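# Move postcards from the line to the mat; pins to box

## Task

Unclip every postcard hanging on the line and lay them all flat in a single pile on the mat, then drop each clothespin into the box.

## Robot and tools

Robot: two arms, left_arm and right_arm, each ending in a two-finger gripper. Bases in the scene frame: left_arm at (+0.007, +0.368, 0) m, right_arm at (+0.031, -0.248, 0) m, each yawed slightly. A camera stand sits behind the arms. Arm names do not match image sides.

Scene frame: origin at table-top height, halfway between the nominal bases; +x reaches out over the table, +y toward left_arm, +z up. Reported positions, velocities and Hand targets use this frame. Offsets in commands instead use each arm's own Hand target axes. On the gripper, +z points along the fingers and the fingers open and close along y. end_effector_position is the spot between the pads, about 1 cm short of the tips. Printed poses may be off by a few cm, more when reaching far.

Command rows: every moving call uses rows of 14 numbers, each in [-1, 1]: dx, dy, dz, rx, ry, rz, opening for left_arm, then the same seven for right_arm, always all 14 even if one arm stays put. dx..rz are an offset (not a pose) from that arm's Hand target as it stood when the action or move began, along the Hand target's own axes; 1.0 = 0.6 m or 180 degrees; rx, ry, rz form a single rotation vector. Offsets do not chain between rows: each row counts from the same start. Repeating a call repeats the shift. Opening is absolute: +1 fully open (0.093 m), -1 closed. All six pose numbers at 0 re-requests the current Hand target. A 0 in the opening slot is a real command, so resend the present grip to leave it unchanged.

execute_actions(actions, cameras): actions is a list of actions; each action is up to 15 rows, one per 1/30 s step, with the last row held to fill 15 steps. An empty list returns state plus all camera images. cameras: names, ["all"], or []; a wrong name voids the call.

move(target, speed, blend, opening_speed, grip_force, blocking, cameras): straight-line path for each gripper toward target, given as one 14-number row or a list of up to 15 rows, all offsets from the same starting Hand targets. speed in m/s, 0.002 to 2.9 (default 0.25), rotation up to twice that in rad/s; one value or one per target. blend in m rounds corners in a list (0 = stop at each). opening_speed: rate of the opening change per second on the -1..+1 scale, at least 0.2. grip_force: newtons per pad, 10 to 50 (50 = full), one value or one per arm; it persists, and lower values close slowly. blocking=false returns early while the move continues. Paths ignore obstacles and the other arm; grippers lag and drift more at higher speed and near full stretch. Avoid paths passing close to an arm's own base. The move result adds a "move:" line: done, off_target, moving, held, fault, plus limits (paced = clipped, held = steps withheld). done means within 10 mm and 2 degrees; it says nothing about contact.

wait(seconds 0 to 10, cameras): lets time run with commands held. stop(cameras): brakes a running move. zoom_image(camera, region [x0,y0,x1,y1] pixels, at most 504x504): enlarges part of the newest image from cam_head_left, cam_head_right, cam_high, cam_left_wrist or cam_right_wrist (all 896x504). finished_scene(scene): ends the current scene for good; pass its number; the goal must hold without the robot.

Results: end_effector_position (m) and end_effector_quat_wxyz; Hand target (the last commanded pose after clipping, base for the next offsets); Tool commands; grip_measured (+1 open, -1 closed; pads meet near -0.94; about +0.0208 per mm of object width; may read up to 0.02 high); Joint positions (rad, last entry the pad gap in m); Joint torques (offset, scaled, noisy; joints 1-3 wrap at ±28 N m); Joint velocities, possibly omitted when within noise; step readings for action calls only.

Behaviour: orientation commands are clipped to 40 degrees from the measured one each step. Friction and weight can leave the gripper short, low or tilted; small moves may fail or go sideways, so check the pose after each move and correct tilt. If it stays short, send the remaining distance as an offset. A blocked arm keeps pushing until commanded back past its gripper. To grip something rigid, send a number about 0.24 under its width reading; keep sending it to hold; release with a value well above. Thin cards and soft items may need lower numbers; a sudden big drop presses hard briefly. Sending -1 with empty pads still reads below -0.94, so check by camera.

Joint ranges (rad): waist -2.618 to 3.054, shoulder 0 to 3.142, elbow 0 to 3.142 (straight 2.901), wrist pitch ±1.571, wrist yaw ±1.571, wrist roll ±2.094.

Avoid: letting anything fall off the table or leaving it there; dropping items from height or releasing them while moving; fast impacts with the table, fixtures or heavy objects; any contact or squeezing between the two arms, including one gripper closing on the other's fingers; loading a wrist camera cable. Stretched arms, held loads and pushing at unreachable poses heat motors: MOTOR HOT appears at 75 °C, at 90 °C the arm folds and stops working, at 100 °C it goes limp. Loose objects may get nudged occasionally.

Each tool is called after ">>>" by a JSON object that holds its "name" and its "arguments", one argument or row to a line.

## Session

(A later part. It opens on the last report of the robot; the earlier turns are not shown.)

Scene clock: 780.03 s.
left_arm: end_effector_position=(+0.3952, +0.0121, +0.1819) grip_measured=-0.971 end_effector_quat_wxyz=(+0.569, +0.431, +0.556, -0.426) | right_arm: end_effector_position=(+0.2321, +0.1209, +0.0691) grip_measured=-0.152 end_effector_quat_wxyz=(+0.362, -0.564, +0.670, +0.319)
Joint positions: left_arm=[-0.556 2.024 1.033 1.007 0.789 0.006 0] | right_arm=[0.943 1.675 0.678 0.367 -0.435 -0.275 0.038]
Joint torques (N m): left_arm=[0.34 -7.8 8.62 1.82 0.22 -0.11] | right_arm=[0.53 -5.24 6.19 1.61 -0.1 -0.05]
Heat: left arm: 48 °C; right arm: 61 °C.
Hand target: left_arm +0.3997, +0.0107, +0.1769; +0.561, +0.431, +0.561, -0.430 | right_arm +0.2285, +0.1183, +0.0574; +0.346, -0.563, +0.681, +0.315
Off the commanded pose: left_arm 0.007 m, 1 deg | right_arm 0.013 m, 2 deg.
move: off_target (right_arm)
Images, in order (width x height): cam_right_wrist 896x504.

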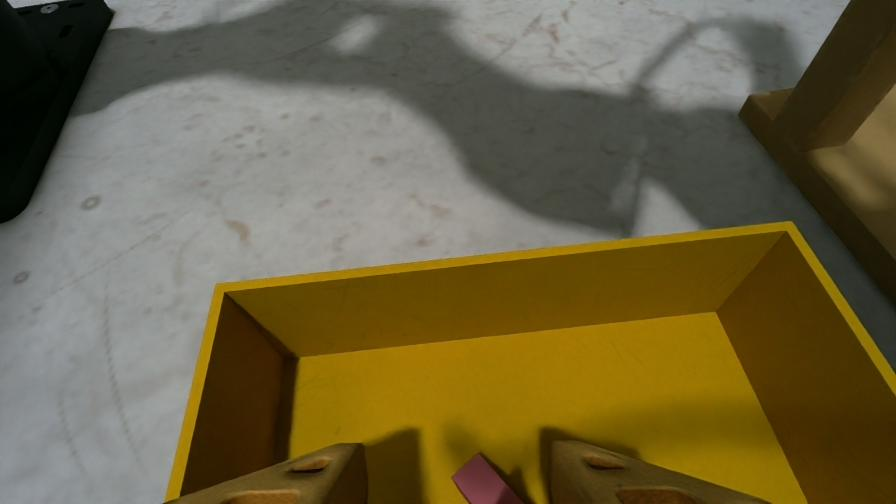

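>>> {"name": "move", "arguments": {
  "target": [
    [0,0,0,0,0,0,-1,-0.09,0,-0.052,0,0,0,-0.15],
    [0,0,0,0,0,0,-1,-0.231,0,-0.133,0,0,0,-0.15]
  ],
  "speed": [0.06,0.12],
  "blend": [0.01,0],
  "cameras": ["cam_right_wrist","cam_head_left"]
}}

Scene clock: 784.97 s.
left_arm: end_effector_position=(+0.3952, +0.0121, +0.1819) grip_measured=-0.971 end_effector_quat_wxyz=(+0.569, +0.431, +0.556, -0.426) | right_arm: end_effector_position=(+0.2376, +0.1273, +0.1996) grip_measured=-0.152 end_effector_quat_wxyz=(+0.332, -0.566, +0.687, +0.312)
Joint positions: left_arm=[-0.556 2.024 1.033 1.007 0.789 0.006 0] | right_arm=[0.943 1.489 1.127 -0.338 -0.432 -0.273 0.038]
Joint torques (N m): left_arm=[0.34 -7.82 8.68 1.83 0.22 -0.12] | right_arm=[0.58 -8.39 10.85 1.54 -0.14 -0.08]
Heat: left arm: 48 °C; right arm: 62 °C.
Hand target: left_arm +0.3997, +0.0107, +0.1769; +0.561, +0.431, +0.561, -0.430 | right_arm +0.2367, +0.1290, +0.2167; +0.346, -0.563, +0.681, +0.315
Off the commanded pose: left_arm 0.007 m, 1 deg | right_arm 0.017 m, 2 deg.
move: off_target (right_arm)
Images, in order (width x height): cam_head_left 896x504, cam_right_wrist 896x504.

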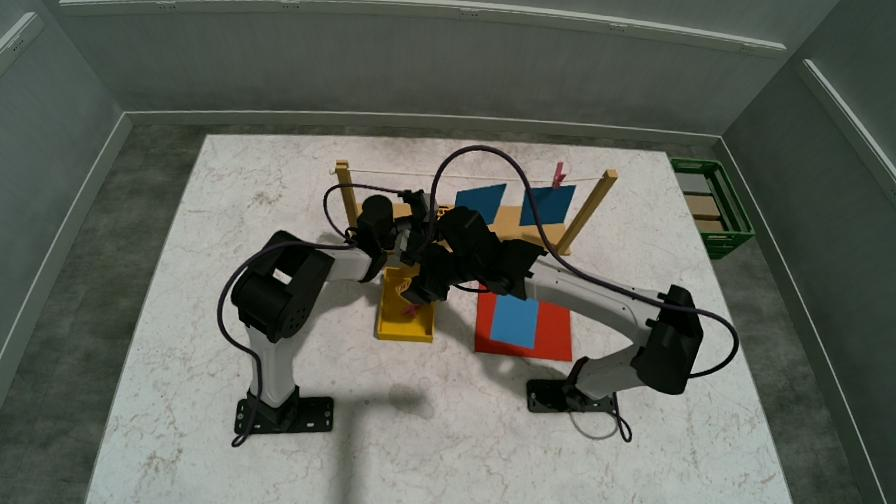

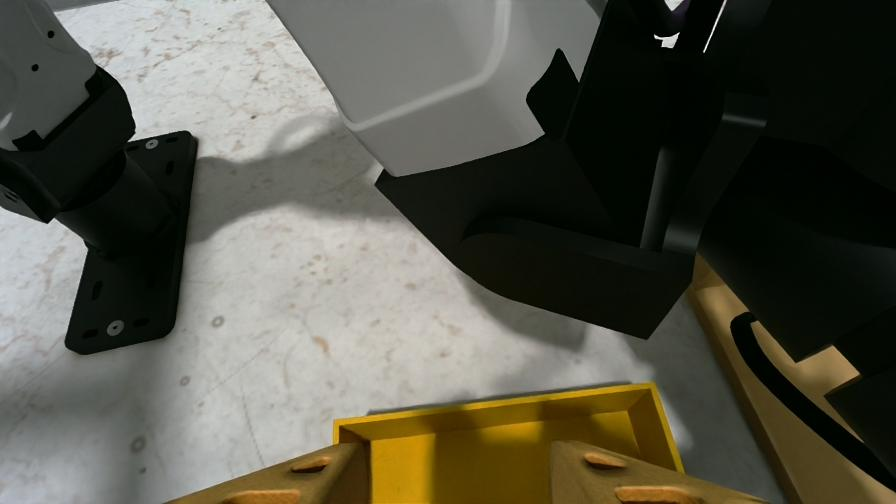

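>>> {"name": "move", "arguments": {
  "target": [
    [0,0,0,0,0,0,-1,0.026,-0.035,-0.212,0,0,0,-0.15],
    [0,0,0,0,0,0,-1,0.215,-0.164,-0.583,0.385,0,0.222,-0.15],
    [0,0,0,0,0,0,-1,0.360,-0.286,-0.690,0.385,0,0.222,-0.15]
  ],
  "speed": 0.22,
  "blend": [0.03,0.03,0],
  "cameras": ["cam_head_left","cam_high"]
}}

Scene clock: 797.00 s.
left_arm: end_effector_position=(+0.3952, +0.0121, +0.1819) grip_measured=-0.971 end_effector_quat_wxyz=(+0.569, +0.431, +0.556, -0.426) | right_arm: end_effector_position=(+0.3276, -0.3559, +0.2634) grip_measured=-0.152 end_effector_quat_wxyz=(+0.474, -0.013, +0.880, -0.026)
Joint positions: left_arm=[-0.556 2.024 1.033 1.007 0.789 0.006 0] | right_arm=[-0.538 1.028 1.034 -0.66 -0.444 -0.389 0.038]
Joint torques (N m): left_arm=[0.34 -7.82 8.65 1.82 0.22 -0.12] | right_arm=[-0.44 -1.54 8.46 1.8 -0.33 -0.26]
Heat: left arm: 48 °C; right arm: 64 °C.
Hand target: left_arm +0.3997, +0.0107, +0.1769; +0.561, +0.431, +0.561, -0.430 | right_arm +0.3300, -0.3574, +0.2640; +0.478, -0.020, +0.878, -0.027
Off the commanded pose: left_arm 0.007 m, 1 deg | right_arm 0.003 m, 1 deg.
move: done
Images, in order (width x height): cam_head_left 896x504, cam_high 896x504.

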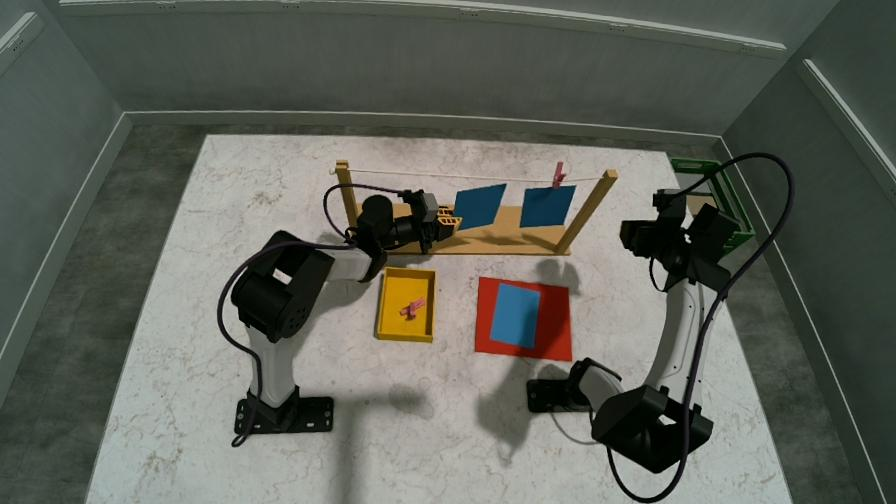

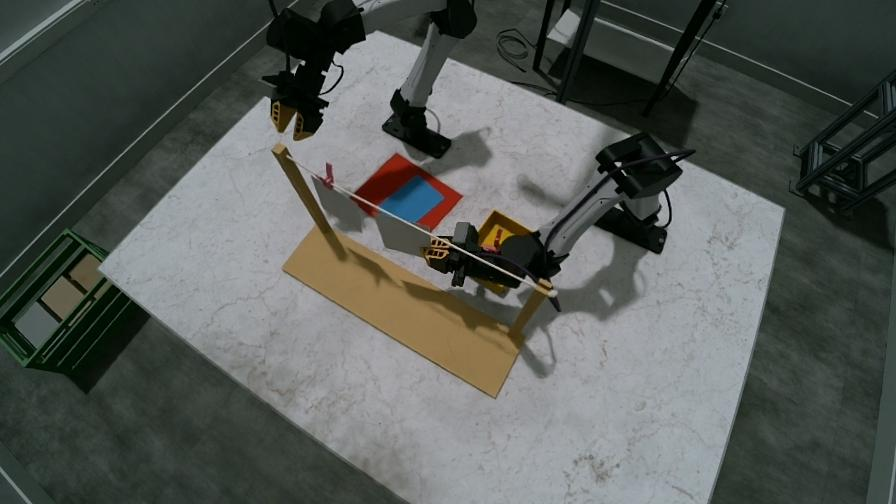

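>>> {"name": "move", "arguments": {
  "target": [
    [0.058,0,0,0,0,0,-1,0,0,0,0,-0.1667,0,-0.15],
    [0.033,-0.1975,-0.036,0,0,0,-1,0,0,0,0,-0.1667,0,-0.15],
    [0.033,-0.1975,-0.036,0.0833,0,0,-1,0,0,0,0,-0.1667,0,-0.15]
  ],
  "speed": 0.12,
  "blend": [0.008,0.02,0],
  "cameras": ["cam_head_left","cam_high","cam_left_wrist"]
}}

Scene clock: 808.00 s.
left_arm: end_effector_position=(+0.2763, +0.0027, +0.1601) grip_measured=-0.971 end_effector_quat_wxyz=(+0.507, +0.500, +0.497, -0.496) | right_arm: end_effector_position=(+0.3317, -0.3570, +0.2663) grip_measured=-0.152 end_effector_quat_wxyz=(+0.688, -0.029, +0.725, -0.023)
Joint positions: left_arm=[-0.677 1.916 0.736 1.191 0.929 0.005 0] | right_arm=[-0.651 0.866 0.49 0.306 -0.698 -0.119 0.038]
Joint torques (N m): left_arm=[0.27 -6.38 7.49 1.79 0.25 -0.1] | right_arm=[-0.55 -1.58 7.65 1.93 -0.14 -0.07]
Heat: left arm: 47 °C; right arm: 63 °C.
Hand target: left_arm +0.2797, +0.0009, +0.1569; +0.500, +0.500, +0.500, -0.500 | right_arm +0.3300, -0.3575, +0.2641; +0.689, -0.026, +0.724, -0.021
Off the commanded pose: left_arm 0.005 m, 1 deg | right_arm 0.003 m, 0 deg.
move: done
Images, in order (width x height): cam_head_left 896x504, cam_high 896x504, cam_left_wrist 896x504.

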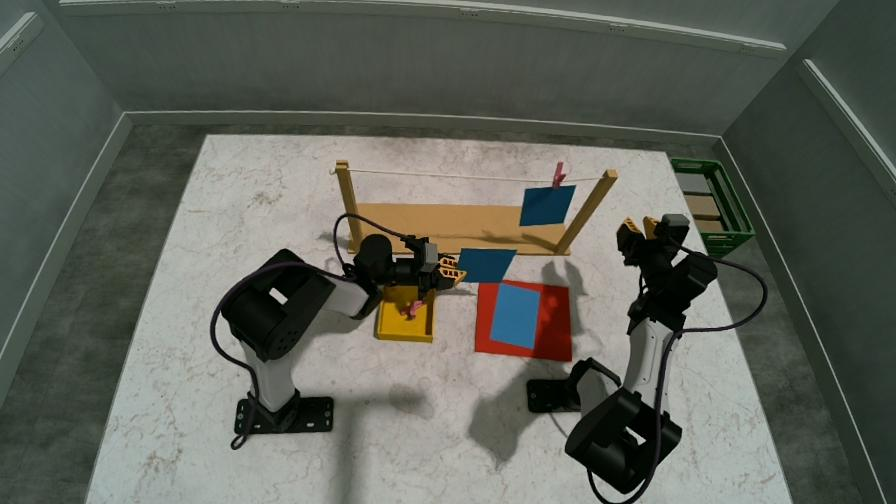

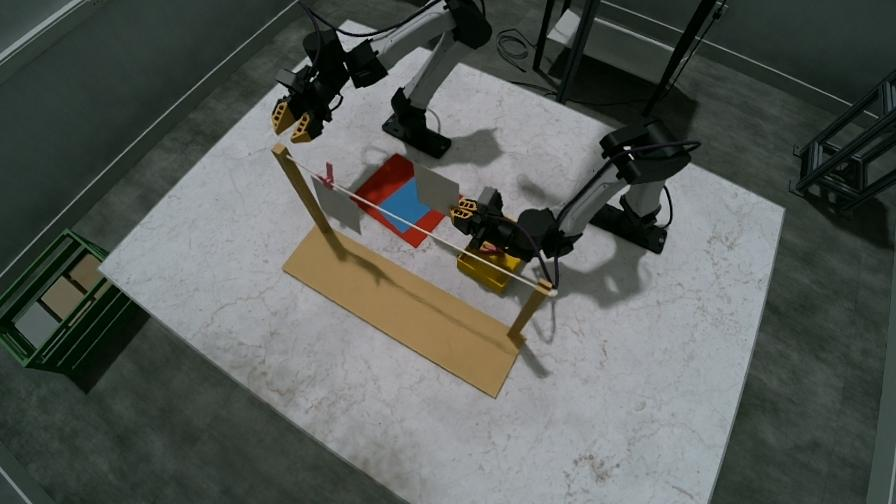

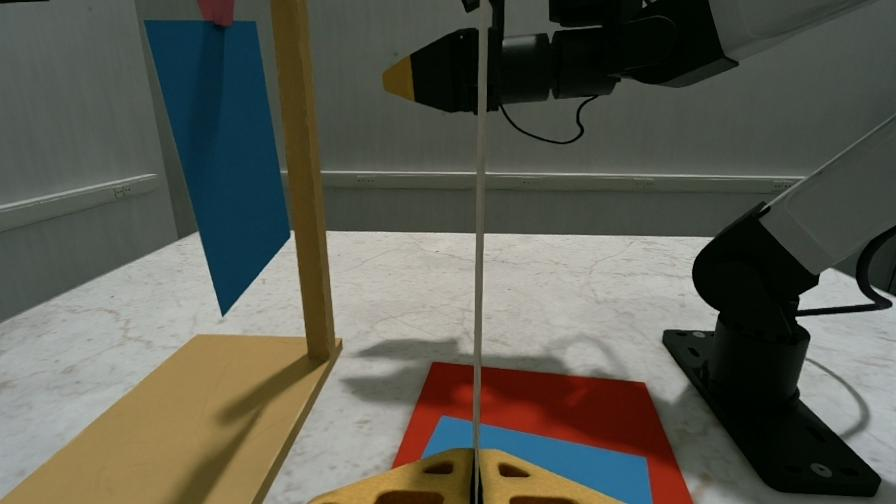

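>>> {"name": "move", "arguments": {
  "target": [
    [-0.113,-0.067,0.052,0,0,0,-1,0,0,0,0,0,0,-0.15],
    [-0.113,-0.067,0.052,0,0.1111,0,-1,0,0,0,0,0,0,-0.15]
  ],
  "speed": 0.15,
  "blend": [0.02,0]
}}

>>> {"name": "move", "arguments": {
  "target": [0,0,0,-0.0872,0.0872,-0.4945,-1,0,0,0,0,0,0,-0.15],
  "speed": 0.25,
  "cameras": ["cam_head_left","cam_high","cam_left_wrist"]
}}

Scene clock: 815.37 s.
left_arm: end_effector_position=(+0.2376, -0.0288, +0.2051) grip_measured=-0.971 end_effector_quat_wxyz=(+0.382, +0.574, +0.593, -0.414) | right_arm: end_effector_position=(+0.3317, -0.3570, +0.2663) grip_measured=-0.152 end_effector_quat_wxyz=(+0.688, -0.029, +0.725, -0.023)
Joint positions: left_arm=[-0.84 1.608 1.067 0.031 0.73 0.301 0] | right_arm=[-0.651 0.866 0.49 0.306 -0.698 -0.119 0.038]
Joint torques (N m): left_arm=[-0.5 -9.36 10.18 1.84 0.15 0.12] | right_arm=[-0.58 -1.57 7.68 1.93 -0.13 -0.07]
Heat: left arm: 47 °C; right arm: 63 °C.
Hand target: left_arm +0.2393, -0.0304, +0.2246; +0.406, +0.579, +0.579, -0.405 | right_arm +0.3300, -0.3575, +0.2641; +0.689, -0.026, +0.724, -0.021
Off the commanded pose: left_arm 0.020 m, 3 deg | right_arm 0.003 m, 0 deg.
move: off_target (left_arm)

Scene clock: 819.33 s.
left_arm: end_effector_position=(+0.2364, -0.0280, +0.2245) grip_measured=-0.972 end_effector_quat_wxyz=(+0.003, +0.007, +0.904, -0.427) | right_arm: end_effector_position=(+0.3317, -0.3570, +0.2663) grip_measured=-0.152 end_effector_quat_wxyz=(+0.688, -0.029, +0.725, -0.023)
Joint positions: left_arm=[-0.902 1.681 1.481 -0.629 0.529 -1.053 0] | right_arm=[-0.651 0.866 0.49 0.306 -0.698 -0.119 0.038]
Joint torques (N m): left_arm=[-0.13 -6.35 10.22 1.57 0.25 -0.16] | right_arm=[-0.57 -1.51 7.65 1.93 -0.14 -0.06]
Heat: left arm: 48 °C; right arm: 63 °C.
Hand target: left_arm +0.2393, -0.0304, +0.2245; +0.000, +0.000, +0.906, -0.422 | right_arm +0.3300, -0.3575, +0.2641; +0.689, -0.026, +0.724, -0.021
Off the commanded pose: left_arm 0.004 m, 1 deg | right_arm 0.003 m, 0 deg.
move: done
Images, in order (width x height): cam_head_left 896x504, cam_high 896x504, cam_left_wrist 896x504.

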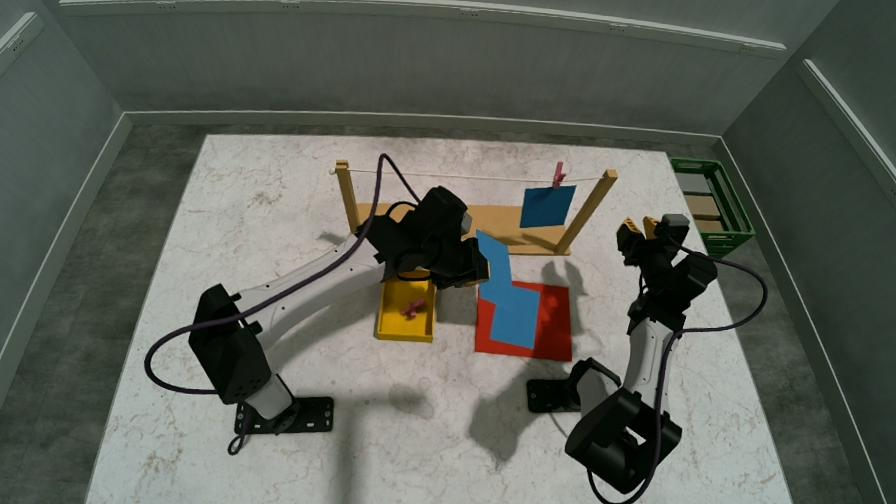

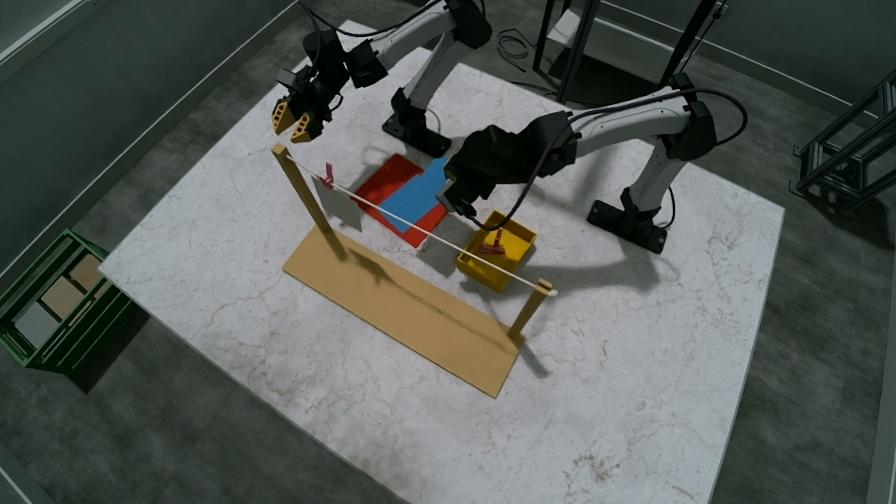

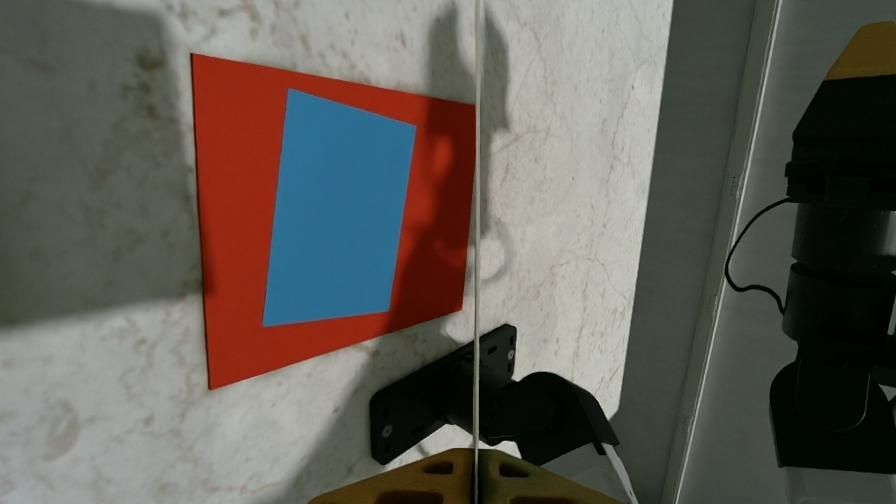

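>>> {"name": "move", "arguments": {
  "target": [0.054,0.033,0.2385,0,0,0,-1,0,0,0,0,0,0,-0.15],
  "speed": 0.15,
  "cameras": ["cam_head_left","cam_head_right","cam_left_wrist"]
}}

Scene clock: 825.60 s.
left_arm: end_effector_position=(+0.2014, -0.1239, +0.1204) grip_measured=-0.972 end_effector_quat_wxyz=(-0.009, +0.008, +0.907, -0.421) | right_arm: end_effector_position=(+0.3317, -0.3570, +0.2663) grip_measured=-0.152 end_effector_quat_wxyz=(+0.688, -0.029, +0.725, -0.023)
Joint positions: left_arm=[-1.114 1.961 1.411 -0.225 0.397 -1.222 0] | right_arm=[-0.651 0.866 0.49 0.306 -0.698 -0.119 0.038]
Joint torques (N m): left_arm=[-0.12 -8.92 8.2 1.98 0.01 -0.14] | right_arm=[-0.57 -1.54 7.68 1.93 -0.13 -0.07]
Heat: left arm: 48 °C; right arm: 63 °C.
Hand target: left_arm +0.2069, -0.1272, +0.1173; +0.000, +0.000, +0.906, -0.422 | right_arm +0.3300, -0.3575, +0.2641; +0.689, -0.026, +0.724, -0.021
Off the commanded pose: left_arm 0.007 m, 1 deg | right_arm 0.003 m, 0 deg.
move: done
Images, in order (width x height): cam_head_left 896x504, cam_head_right 896x504, cam_left_wrist 896x504.

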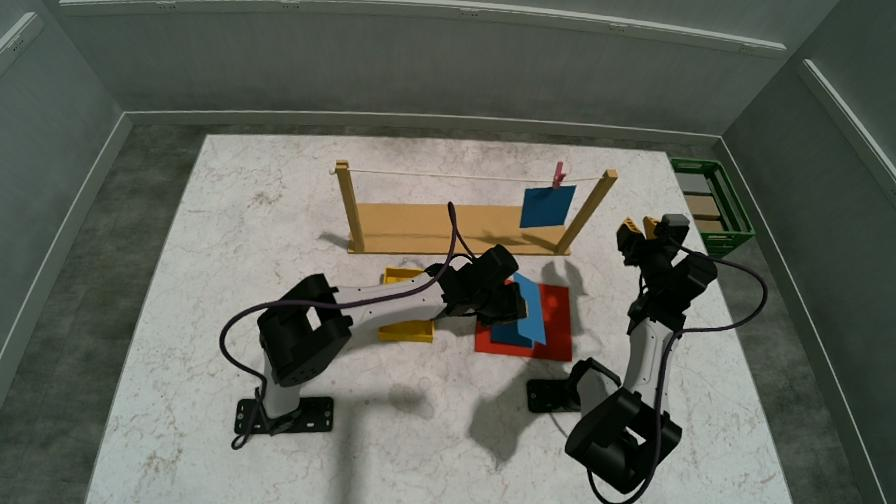

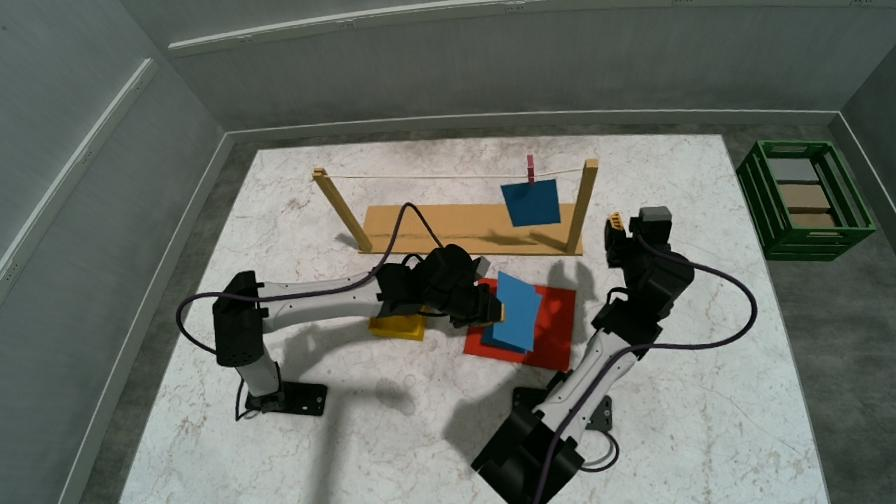

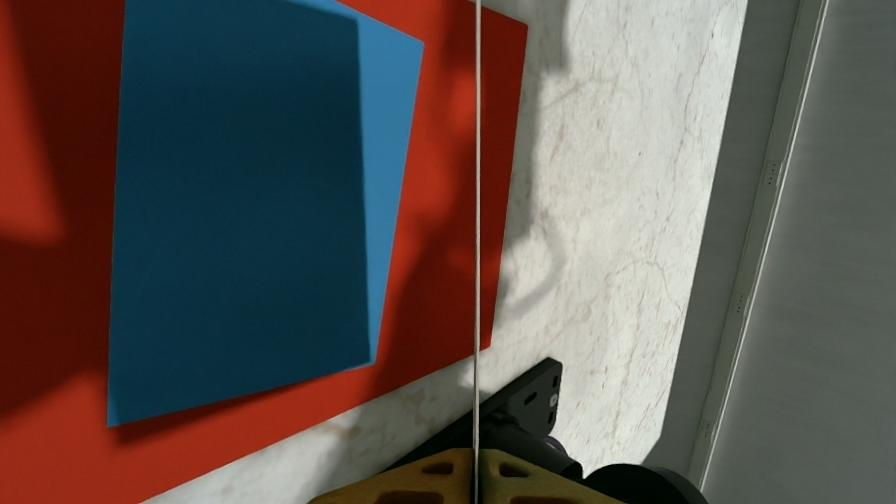

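>>> {"name": "move", "arguments": {
  "target": [-0.005,0.074,0.0676,0,0,0,-1,0,0,0,0,0,0,-0.15],
  "speed": 0.1,
  "cameras": ["cam_head_left","cam_head_right","cam_left_wrist"]
}}

Scene clock: 831.77 s.
left_arm: end_effector_position=(+0.2055, -0.1311, +0.0697) grip_measured=-0.972 end_effector_quat_wxyz=(-0.005, +0.010, +0.903, -0.429) | right_arm: end_effector_position=(+0.3317, -0.3570, +0.2663) grip_measured=-0.152 end_effector_quat_wxyz=(+0.688, -0.029, +0.725, -0.023)
Joint positions: left_arm=[-1.114 2.059 1.324 -0.019 0.397 -1.223 0] | right_arm=[-0.651 0.866 0.49 0.306 -0.698 -0.119 0.038]
Joint torques (N m): left_arm=[0.21 -8.72 6.53 2.04 0.05 -0.1] | right_arm=[-0.62 -1.55 7.62 1.94 -0.15 -0.06]
Heat: left arm: 47 °C; right arm: 62 °C.
Hand target: left_arm +0.2100, -0.1297, +0.0571; +0.000, +0.000, +0.906, -0.422 | right_arm +0.3300, -0.3575, +0.2641; +0.689, -0.026, +0.724, -0.021
Off the commanded pose: left_arm 0.013 m, 1 deg | right_arm 0.003 m, 0 deg.
move: off_target (left_arm)
Images, in order (width x height): cam_head_left 896x504, cam_head_right 896x504, cam_left_wrist 896x504.

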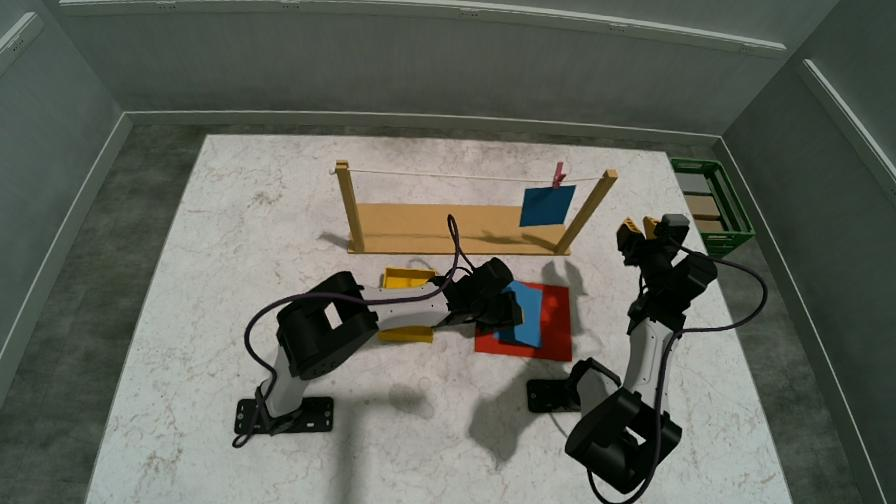

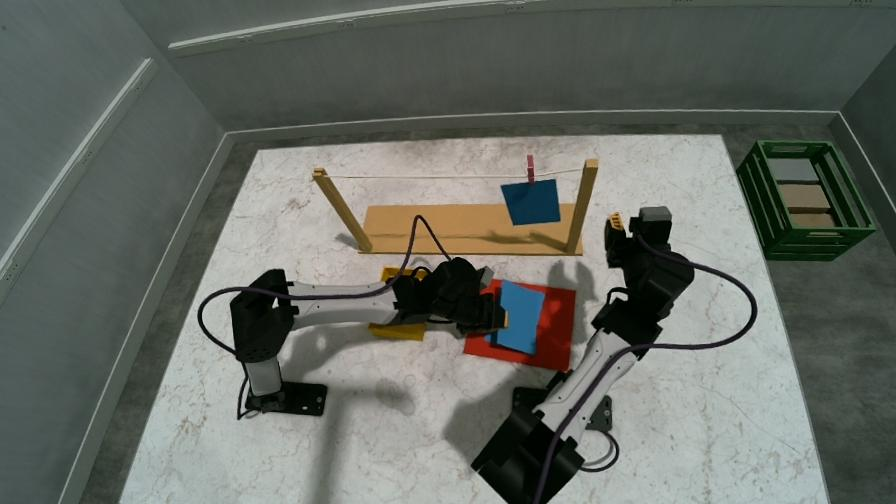

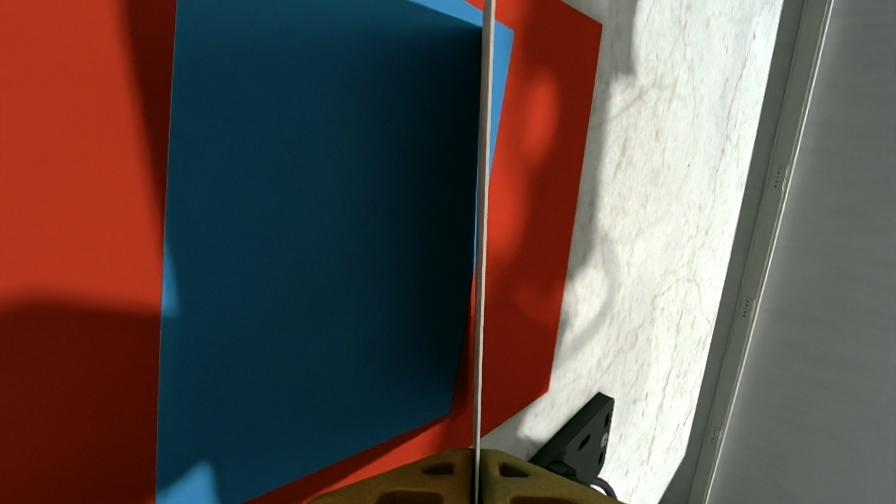

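>>> {"name": "move", "arguments": {
  "target": [
    [0,0.045,0.0115,0.03,0,0,-1,0,0,0,0,0,0,-0.15],
    [0,0.081,0.020,0.06,0,0,-1,0,0,0,0,0,0,-0.15]
  ],
  "speed": 0.06,
  "blend": [0.01,0],
  "cameras": ["cam_head_left","cam_left_wrist"]
}}

Scene clock: 840.07 s.
left_arm: end_effector_position=(+0.2087, -0.1188, +0.0443) grip_measured=-0.972 end_effector_quat_wxyz=(+0.011, +0.022, +0.841, -0.540) | right_arm: end_effector_position=(+0.3317, -0.3570, +0.2663) grip_measured=-0.152 end_effector_quat_wxyz=(+0.688, -0.029, +0.725, -0.023)
Joint positions: left_arm=[-1.068 2.121 1.033 0.594 0.497 -1.273 0] | right_arm=[-0.651 0.866 0.49 0.306 -0.698 -0.119 0.038]
Joint torques (N m): left_arm=[0.64 -7.17 4.94 1.73 0 -0.03] | right_arm=[-0.58 -1.57 7.68 1.93 -0.13 -0.07]
Heat: left arm: 49 °C; right arm: 62 °C.
Hand target: left_arm +0.2102, -0.1076, +0.0124; +0.000, +0.000, +0.863, -0.506 | right_arm +0.3300, -0.3575, +0.2641; +0.689, -0.026, +0.724, -0.021
Off the commanded pose: left_arm 0.034 m, 5 deg | right_arm 0.003 m, 0 deg.
move: off_target (left_arm)
Images, in order (width x height): cam_head_left 896x504, cam_left_wrist 896x504.

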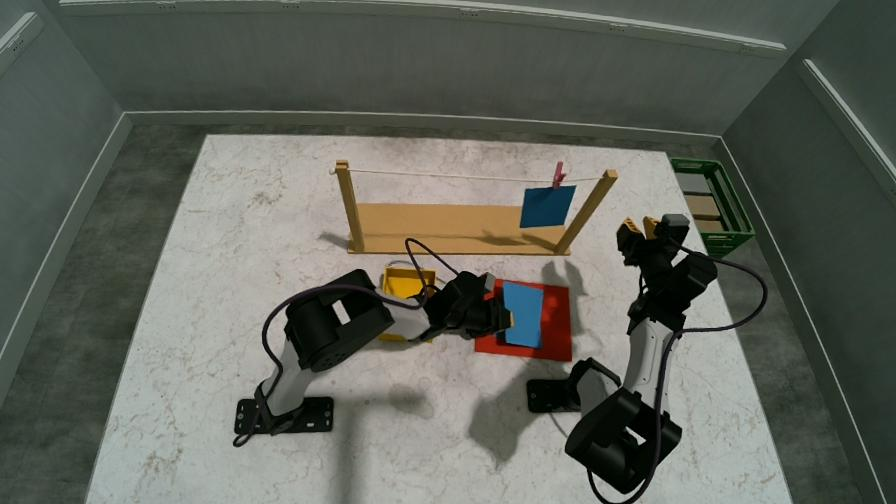

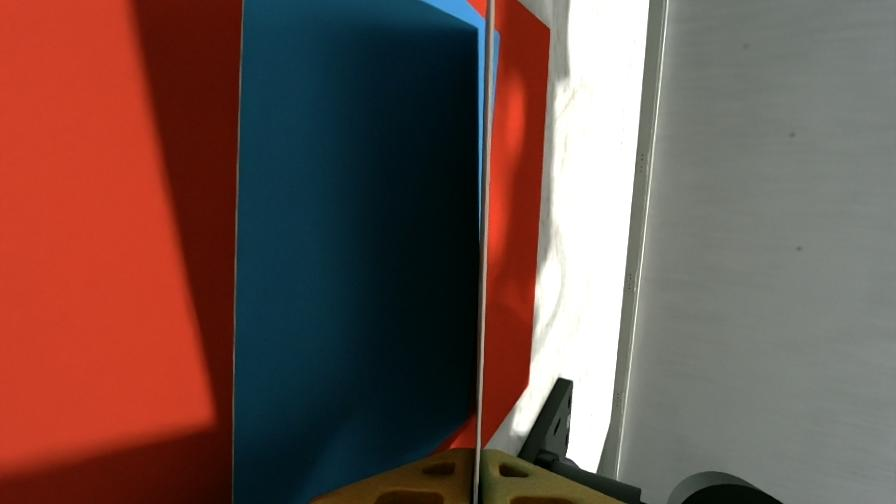

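>>> {"name": "move", "arguments": {
  "target": [0,0.029,0.016,0.02,0,0,-1,0,0,0,0,0,0,-0.15],
  "speed": 0.06,
  "cameras": ["cam_head_left","cam_left_wrist","cam_head_right"]
}}

Scene clock: 845.07 s.
left_arm: end_effector_position=(+0.2110, -0.1205, +0.0341) grip_measured=-0.972 end_effector_quat_wxyz=(+0.018, +0.028, +0.815, -0.579) | right_arm: end_effector_position=(+0.3317, -0.3570, +0.2663) grip_measured=-0.152 end_effector_quat_wxyz=(+0.688, -0.029, +0.725, -0.023)
Joint positions: left_arm=[-1.059 2.206 0.995 0.822 0.523 -1.303 0] | right_arm=[-0.651 0.866 0.49 0.306 -0.698 -0.119 0.038]
Joint torques (N m): left_arm=[0.34 -6.83 4.22 1.51 -0.04 -0.02] | right_arm=[-0.58 -1.54 7.66 1.93 -0.14 -0.06]
Heat: left arm: 49 °C; right arm: 62 °C.
Hand target: left_arm +0.2101, -0.1076, -0.0075; +0.000, +0.000, +0.846, -0.533 | right_arm +0.3300, -0.3575, +0.2641; +0.689, -0.026, +0.724, -0.021
Off the commanded pose: left_arm 0.044 m, 7 deg | right_arm 0.003 m, 0 deg.
move: off_target (left_arm)
Images, in order (width x height): cam_head_left 896x504, cam_head_right 896x504, cam_left_wrist 896x504.

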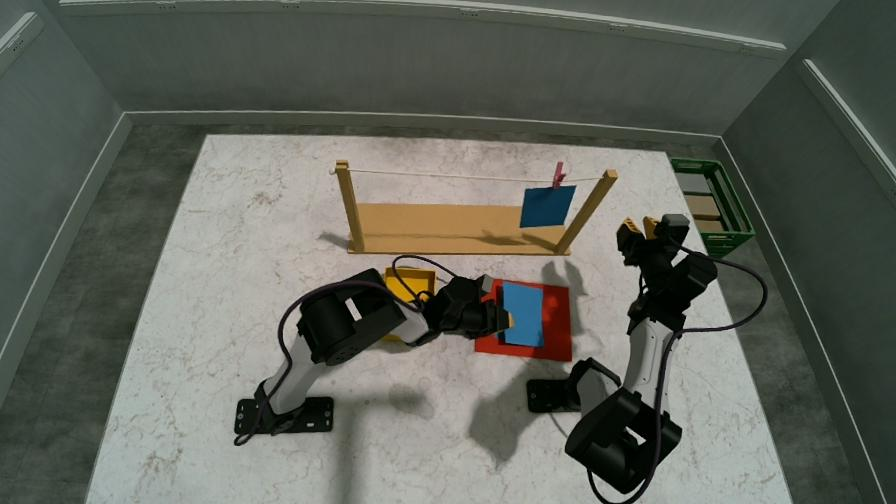

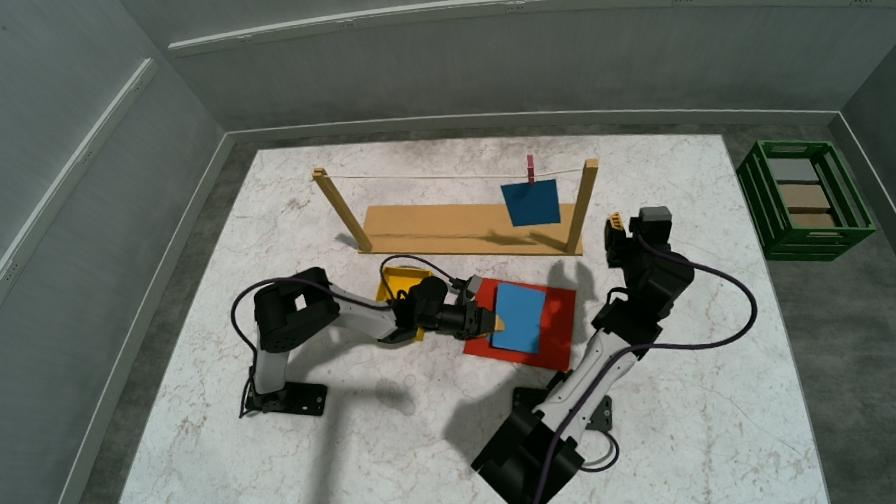

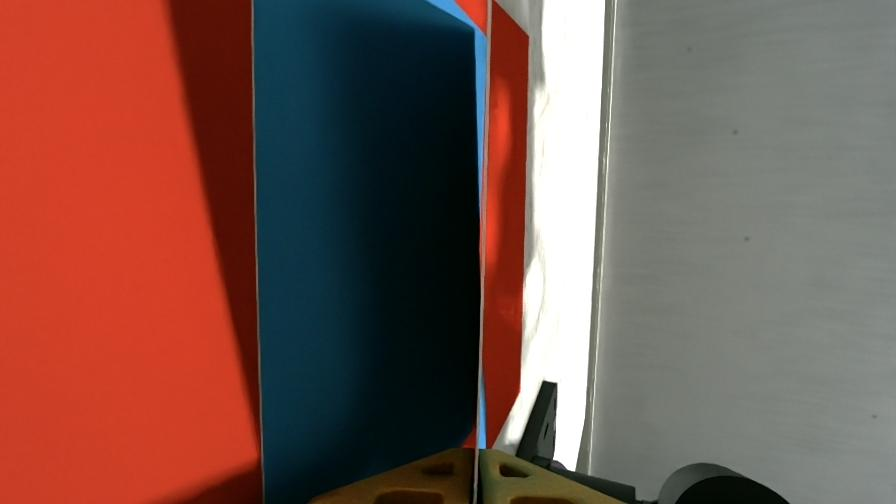

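>>> {"name": "move", "arguments": {
  "target": [0,0,0,0,0,0,-0.5,0,0,0,0,0,0,-0.15],
  "opening_speed": 0.4,
  "cameras": ["cam_head_left","cam_left_wrist"]
}}

Scene clock: 850.70 s.
left_arm: end_effector_position=(+0.2105, -0.1214, +0.0347) grip_measured=-0.504 end_effector_quat_wxyz=(+0.018, +0.029, +0.810, -0.586) | right_arm: end_effector_position=(+0.3317, -0.3570, +0.2663) grip_measured=-0.152 end_effector_quat_wxyz=(+0.688, -0.029, +0.725, -0.023)
Joint positions: left_arm=[-1.059 2.217 0.992 0.854 0.529 -1.31 0.021] | right_arm=[-0.651 0.866 0.49 0.306 -0.698 -0.119 0.038]
Joint torques (N m): left_arm=[0.36 -7.71 4.22 1.24 -0.11 0.05] | right_arm=[-0.57 -1.55 7.65 1.93 -0.13 -0.06]
Heat: left arm: 49 °C; right arm: 62 °C.
Hand target: left_arm +0.2101, -0.1075, -0.0076; +0.000, +0.000, +0.846, -0.533 | right_arm +0.3300, -0.3575, +0.2641; +0.689, -0.026, +0.724, -0.021
Off the commanded pose: left_arm 0.044 m, 8 deg | right_arm 0.003 m, 0 deg.
move: off_target (left_arm)
Images, in order (width x height): cam_head_left 896x504, cam_left_wrist 896x504.

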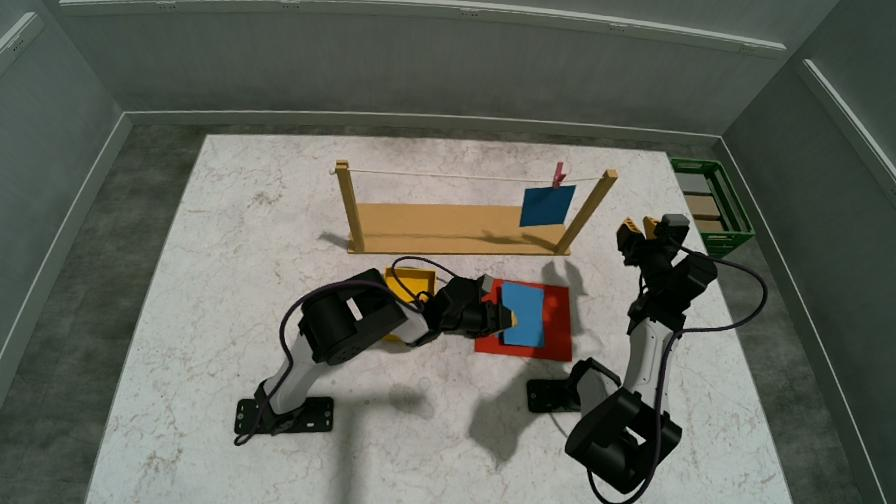

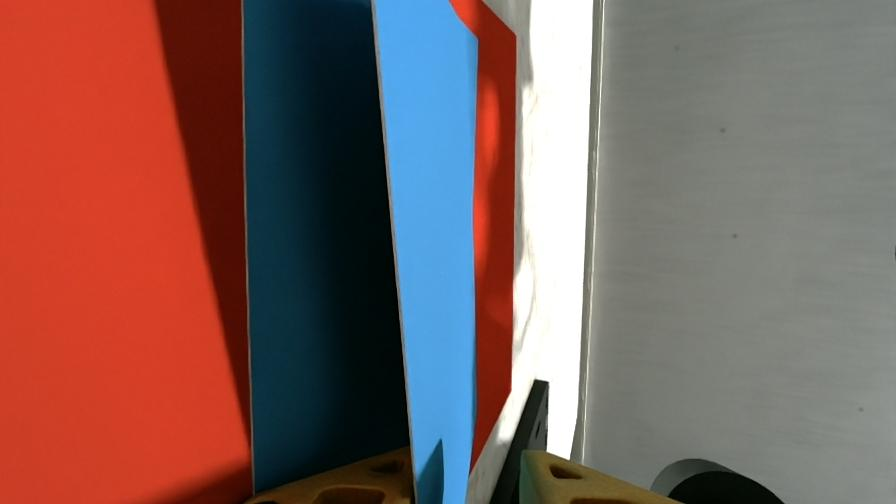

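>>> {"name": "move", "arguments": {
  "target": [0,-0.050,-0.107,0,0,0,-0.5,0,0,0,0,0,0,-0.15],
  "speed": 0.06,
  "cameras": ["cam_head_left","cam_left_wrist"]
}}

Scene clock: 858.40 s.
left_arm: end_effector_position=(+0.2102, -0.0642, +0.0364) grip_measured=-0.503 end_effector_quat_wxyz=(-0.006, -0.010, +0.850, -0.527) | right_arm: end_effector_position=(+0.3317, -0.3570, +0.2663) grip_measured=-0.152 end_effector_quat_wxyz=(+0.688, -0.029, +0.725, -0.023)
Joint positions: left_arm=[-0.989 2.013 0.842 0.622 0.552 -1.283 0.021] | right_arm=[-0.651 0.866 0.49 0.306 -0.698 -0.119 0.038]
Joint torques (N m): left_arm=[0.23 -11.47 5.41 1.87 0.33 0.16] | right_arm=[-0.57 -1.54 7.65 1.94 -0.14 -0.06]
Heat: left arm: 50 °C; right arm: 62 °C.
Hand target: left_arm +0.2101, -0.0627, +0.0474; +0.000, +0.000, +0.846, -0.533 | right_arm +0.3300, -0.3575, +0.2641; +0.689, -0.026, +0.724, -0.021
Off the commanded pose: left_arm 0.011 m, 2 deg | right_arm 0.003 m, 0 deg.
move: off_target (left_arm)
Images, in order (width x height): cam_head_left 896x504, cam_left_wrist 896x504.

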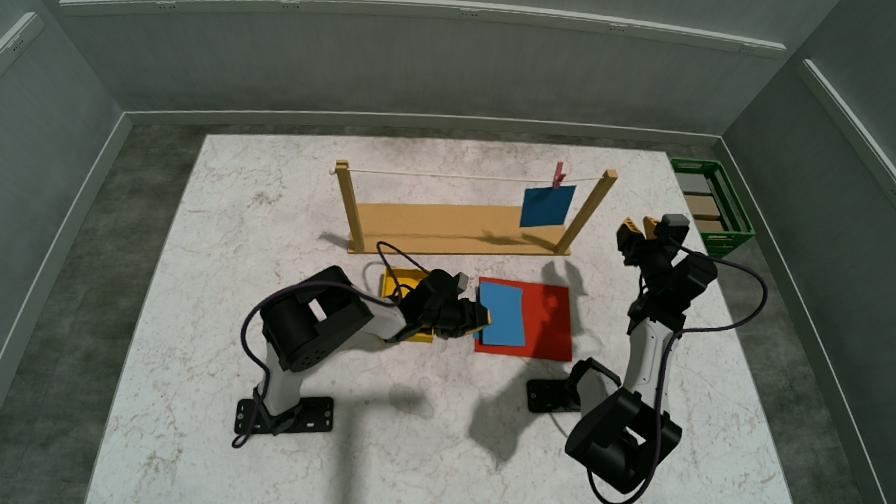

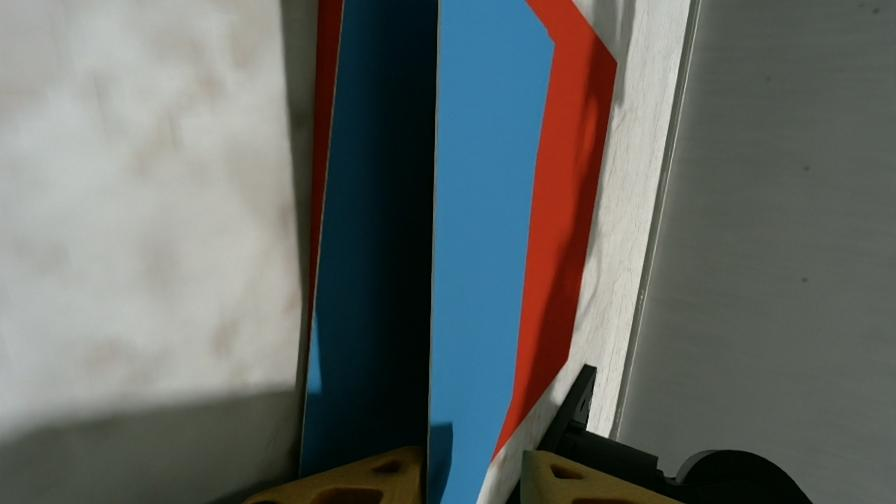

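>>> {"name": "move", "arguments": {
  "target": [0,0.04,0.1,0,0,0,-0.5,0,0,0,0,0,0,-0.15],
  "speed": 0.05,
  "cameras": ["cam_head_left","cam_left_wrist"]
}}

Scene clock: 867.47 s.
left_arm: end_effector_position=(+0.2104, -0.1100, +0.0343) grip_measured=-0.503 end_effector_quat_wxyz=(+0.007, +0.024, +0.820, -0.571) | right_arm: end_effector_position=(+0.3317, -0.3570, +0.2663) grip_measured=-0.152 end_effector_quat_wxyz=(+0.688, -0.029, +0.725, -0.023)
Joint positions: left_arm=[-1.042 2.175 0.966 0.789 0.548 -1.301 0.021] | right_arm=[-0.651 0.866 0.49 0.306 -0.698 -0.119 0.038]
Joint torques (N m): left_arm=[-0.84 -6.19 6.13 1.6 -0.28 -0.01] | right_arm=[-0.59 -1.55 7.66 1.93 -0.14 -0.06]
Heat: left arm: 51 °C; right arm: 62 °C.
Hand target: left_arm +0.2101, -0.1063, -0.0002; +0.000, +0.000, +0.846, -0.533 | right_arm +0.3300, -0.3575, +0.2641; +0.689, -0.026, +0.724, -0.021
Off the commanded pose: left_arm 0.035 m, 6 deg | right_arm 0.003 m, 0 deg.
move: off_target (left_arm)
Images, in order (width x height): cam_head_left 896x504, cam_left_wrist 896x504.

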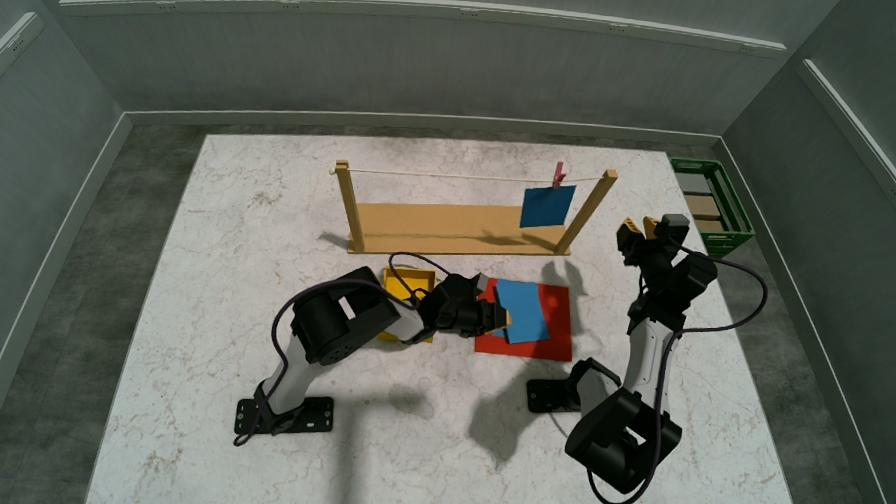

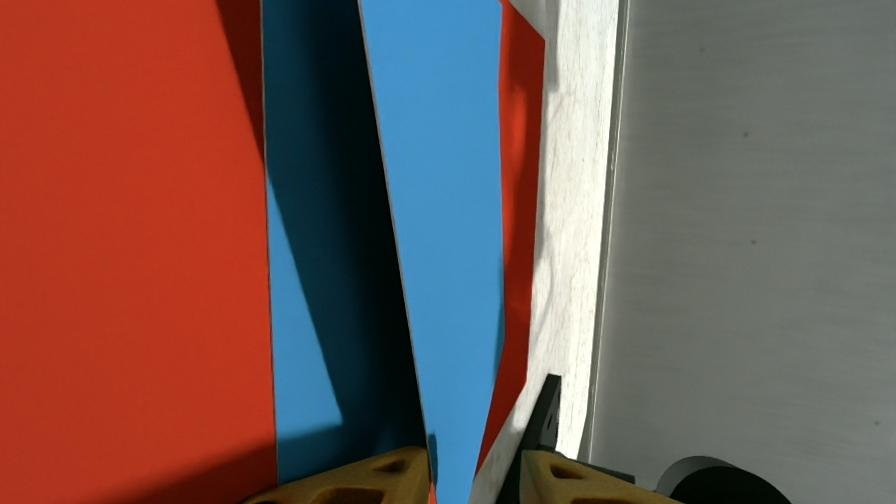

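>>> {"name": "zoom_image", "arguments": {
  "camera": "cam_head_left",
  "region": [440, 255, 600, 375]
}}

Scaled by 3.150 from the camera's 896x504 image, which has a finer 1280x720 frame.

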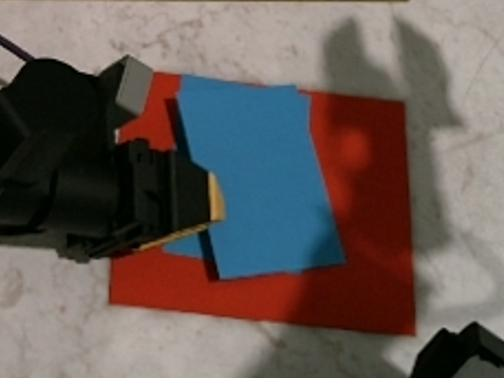

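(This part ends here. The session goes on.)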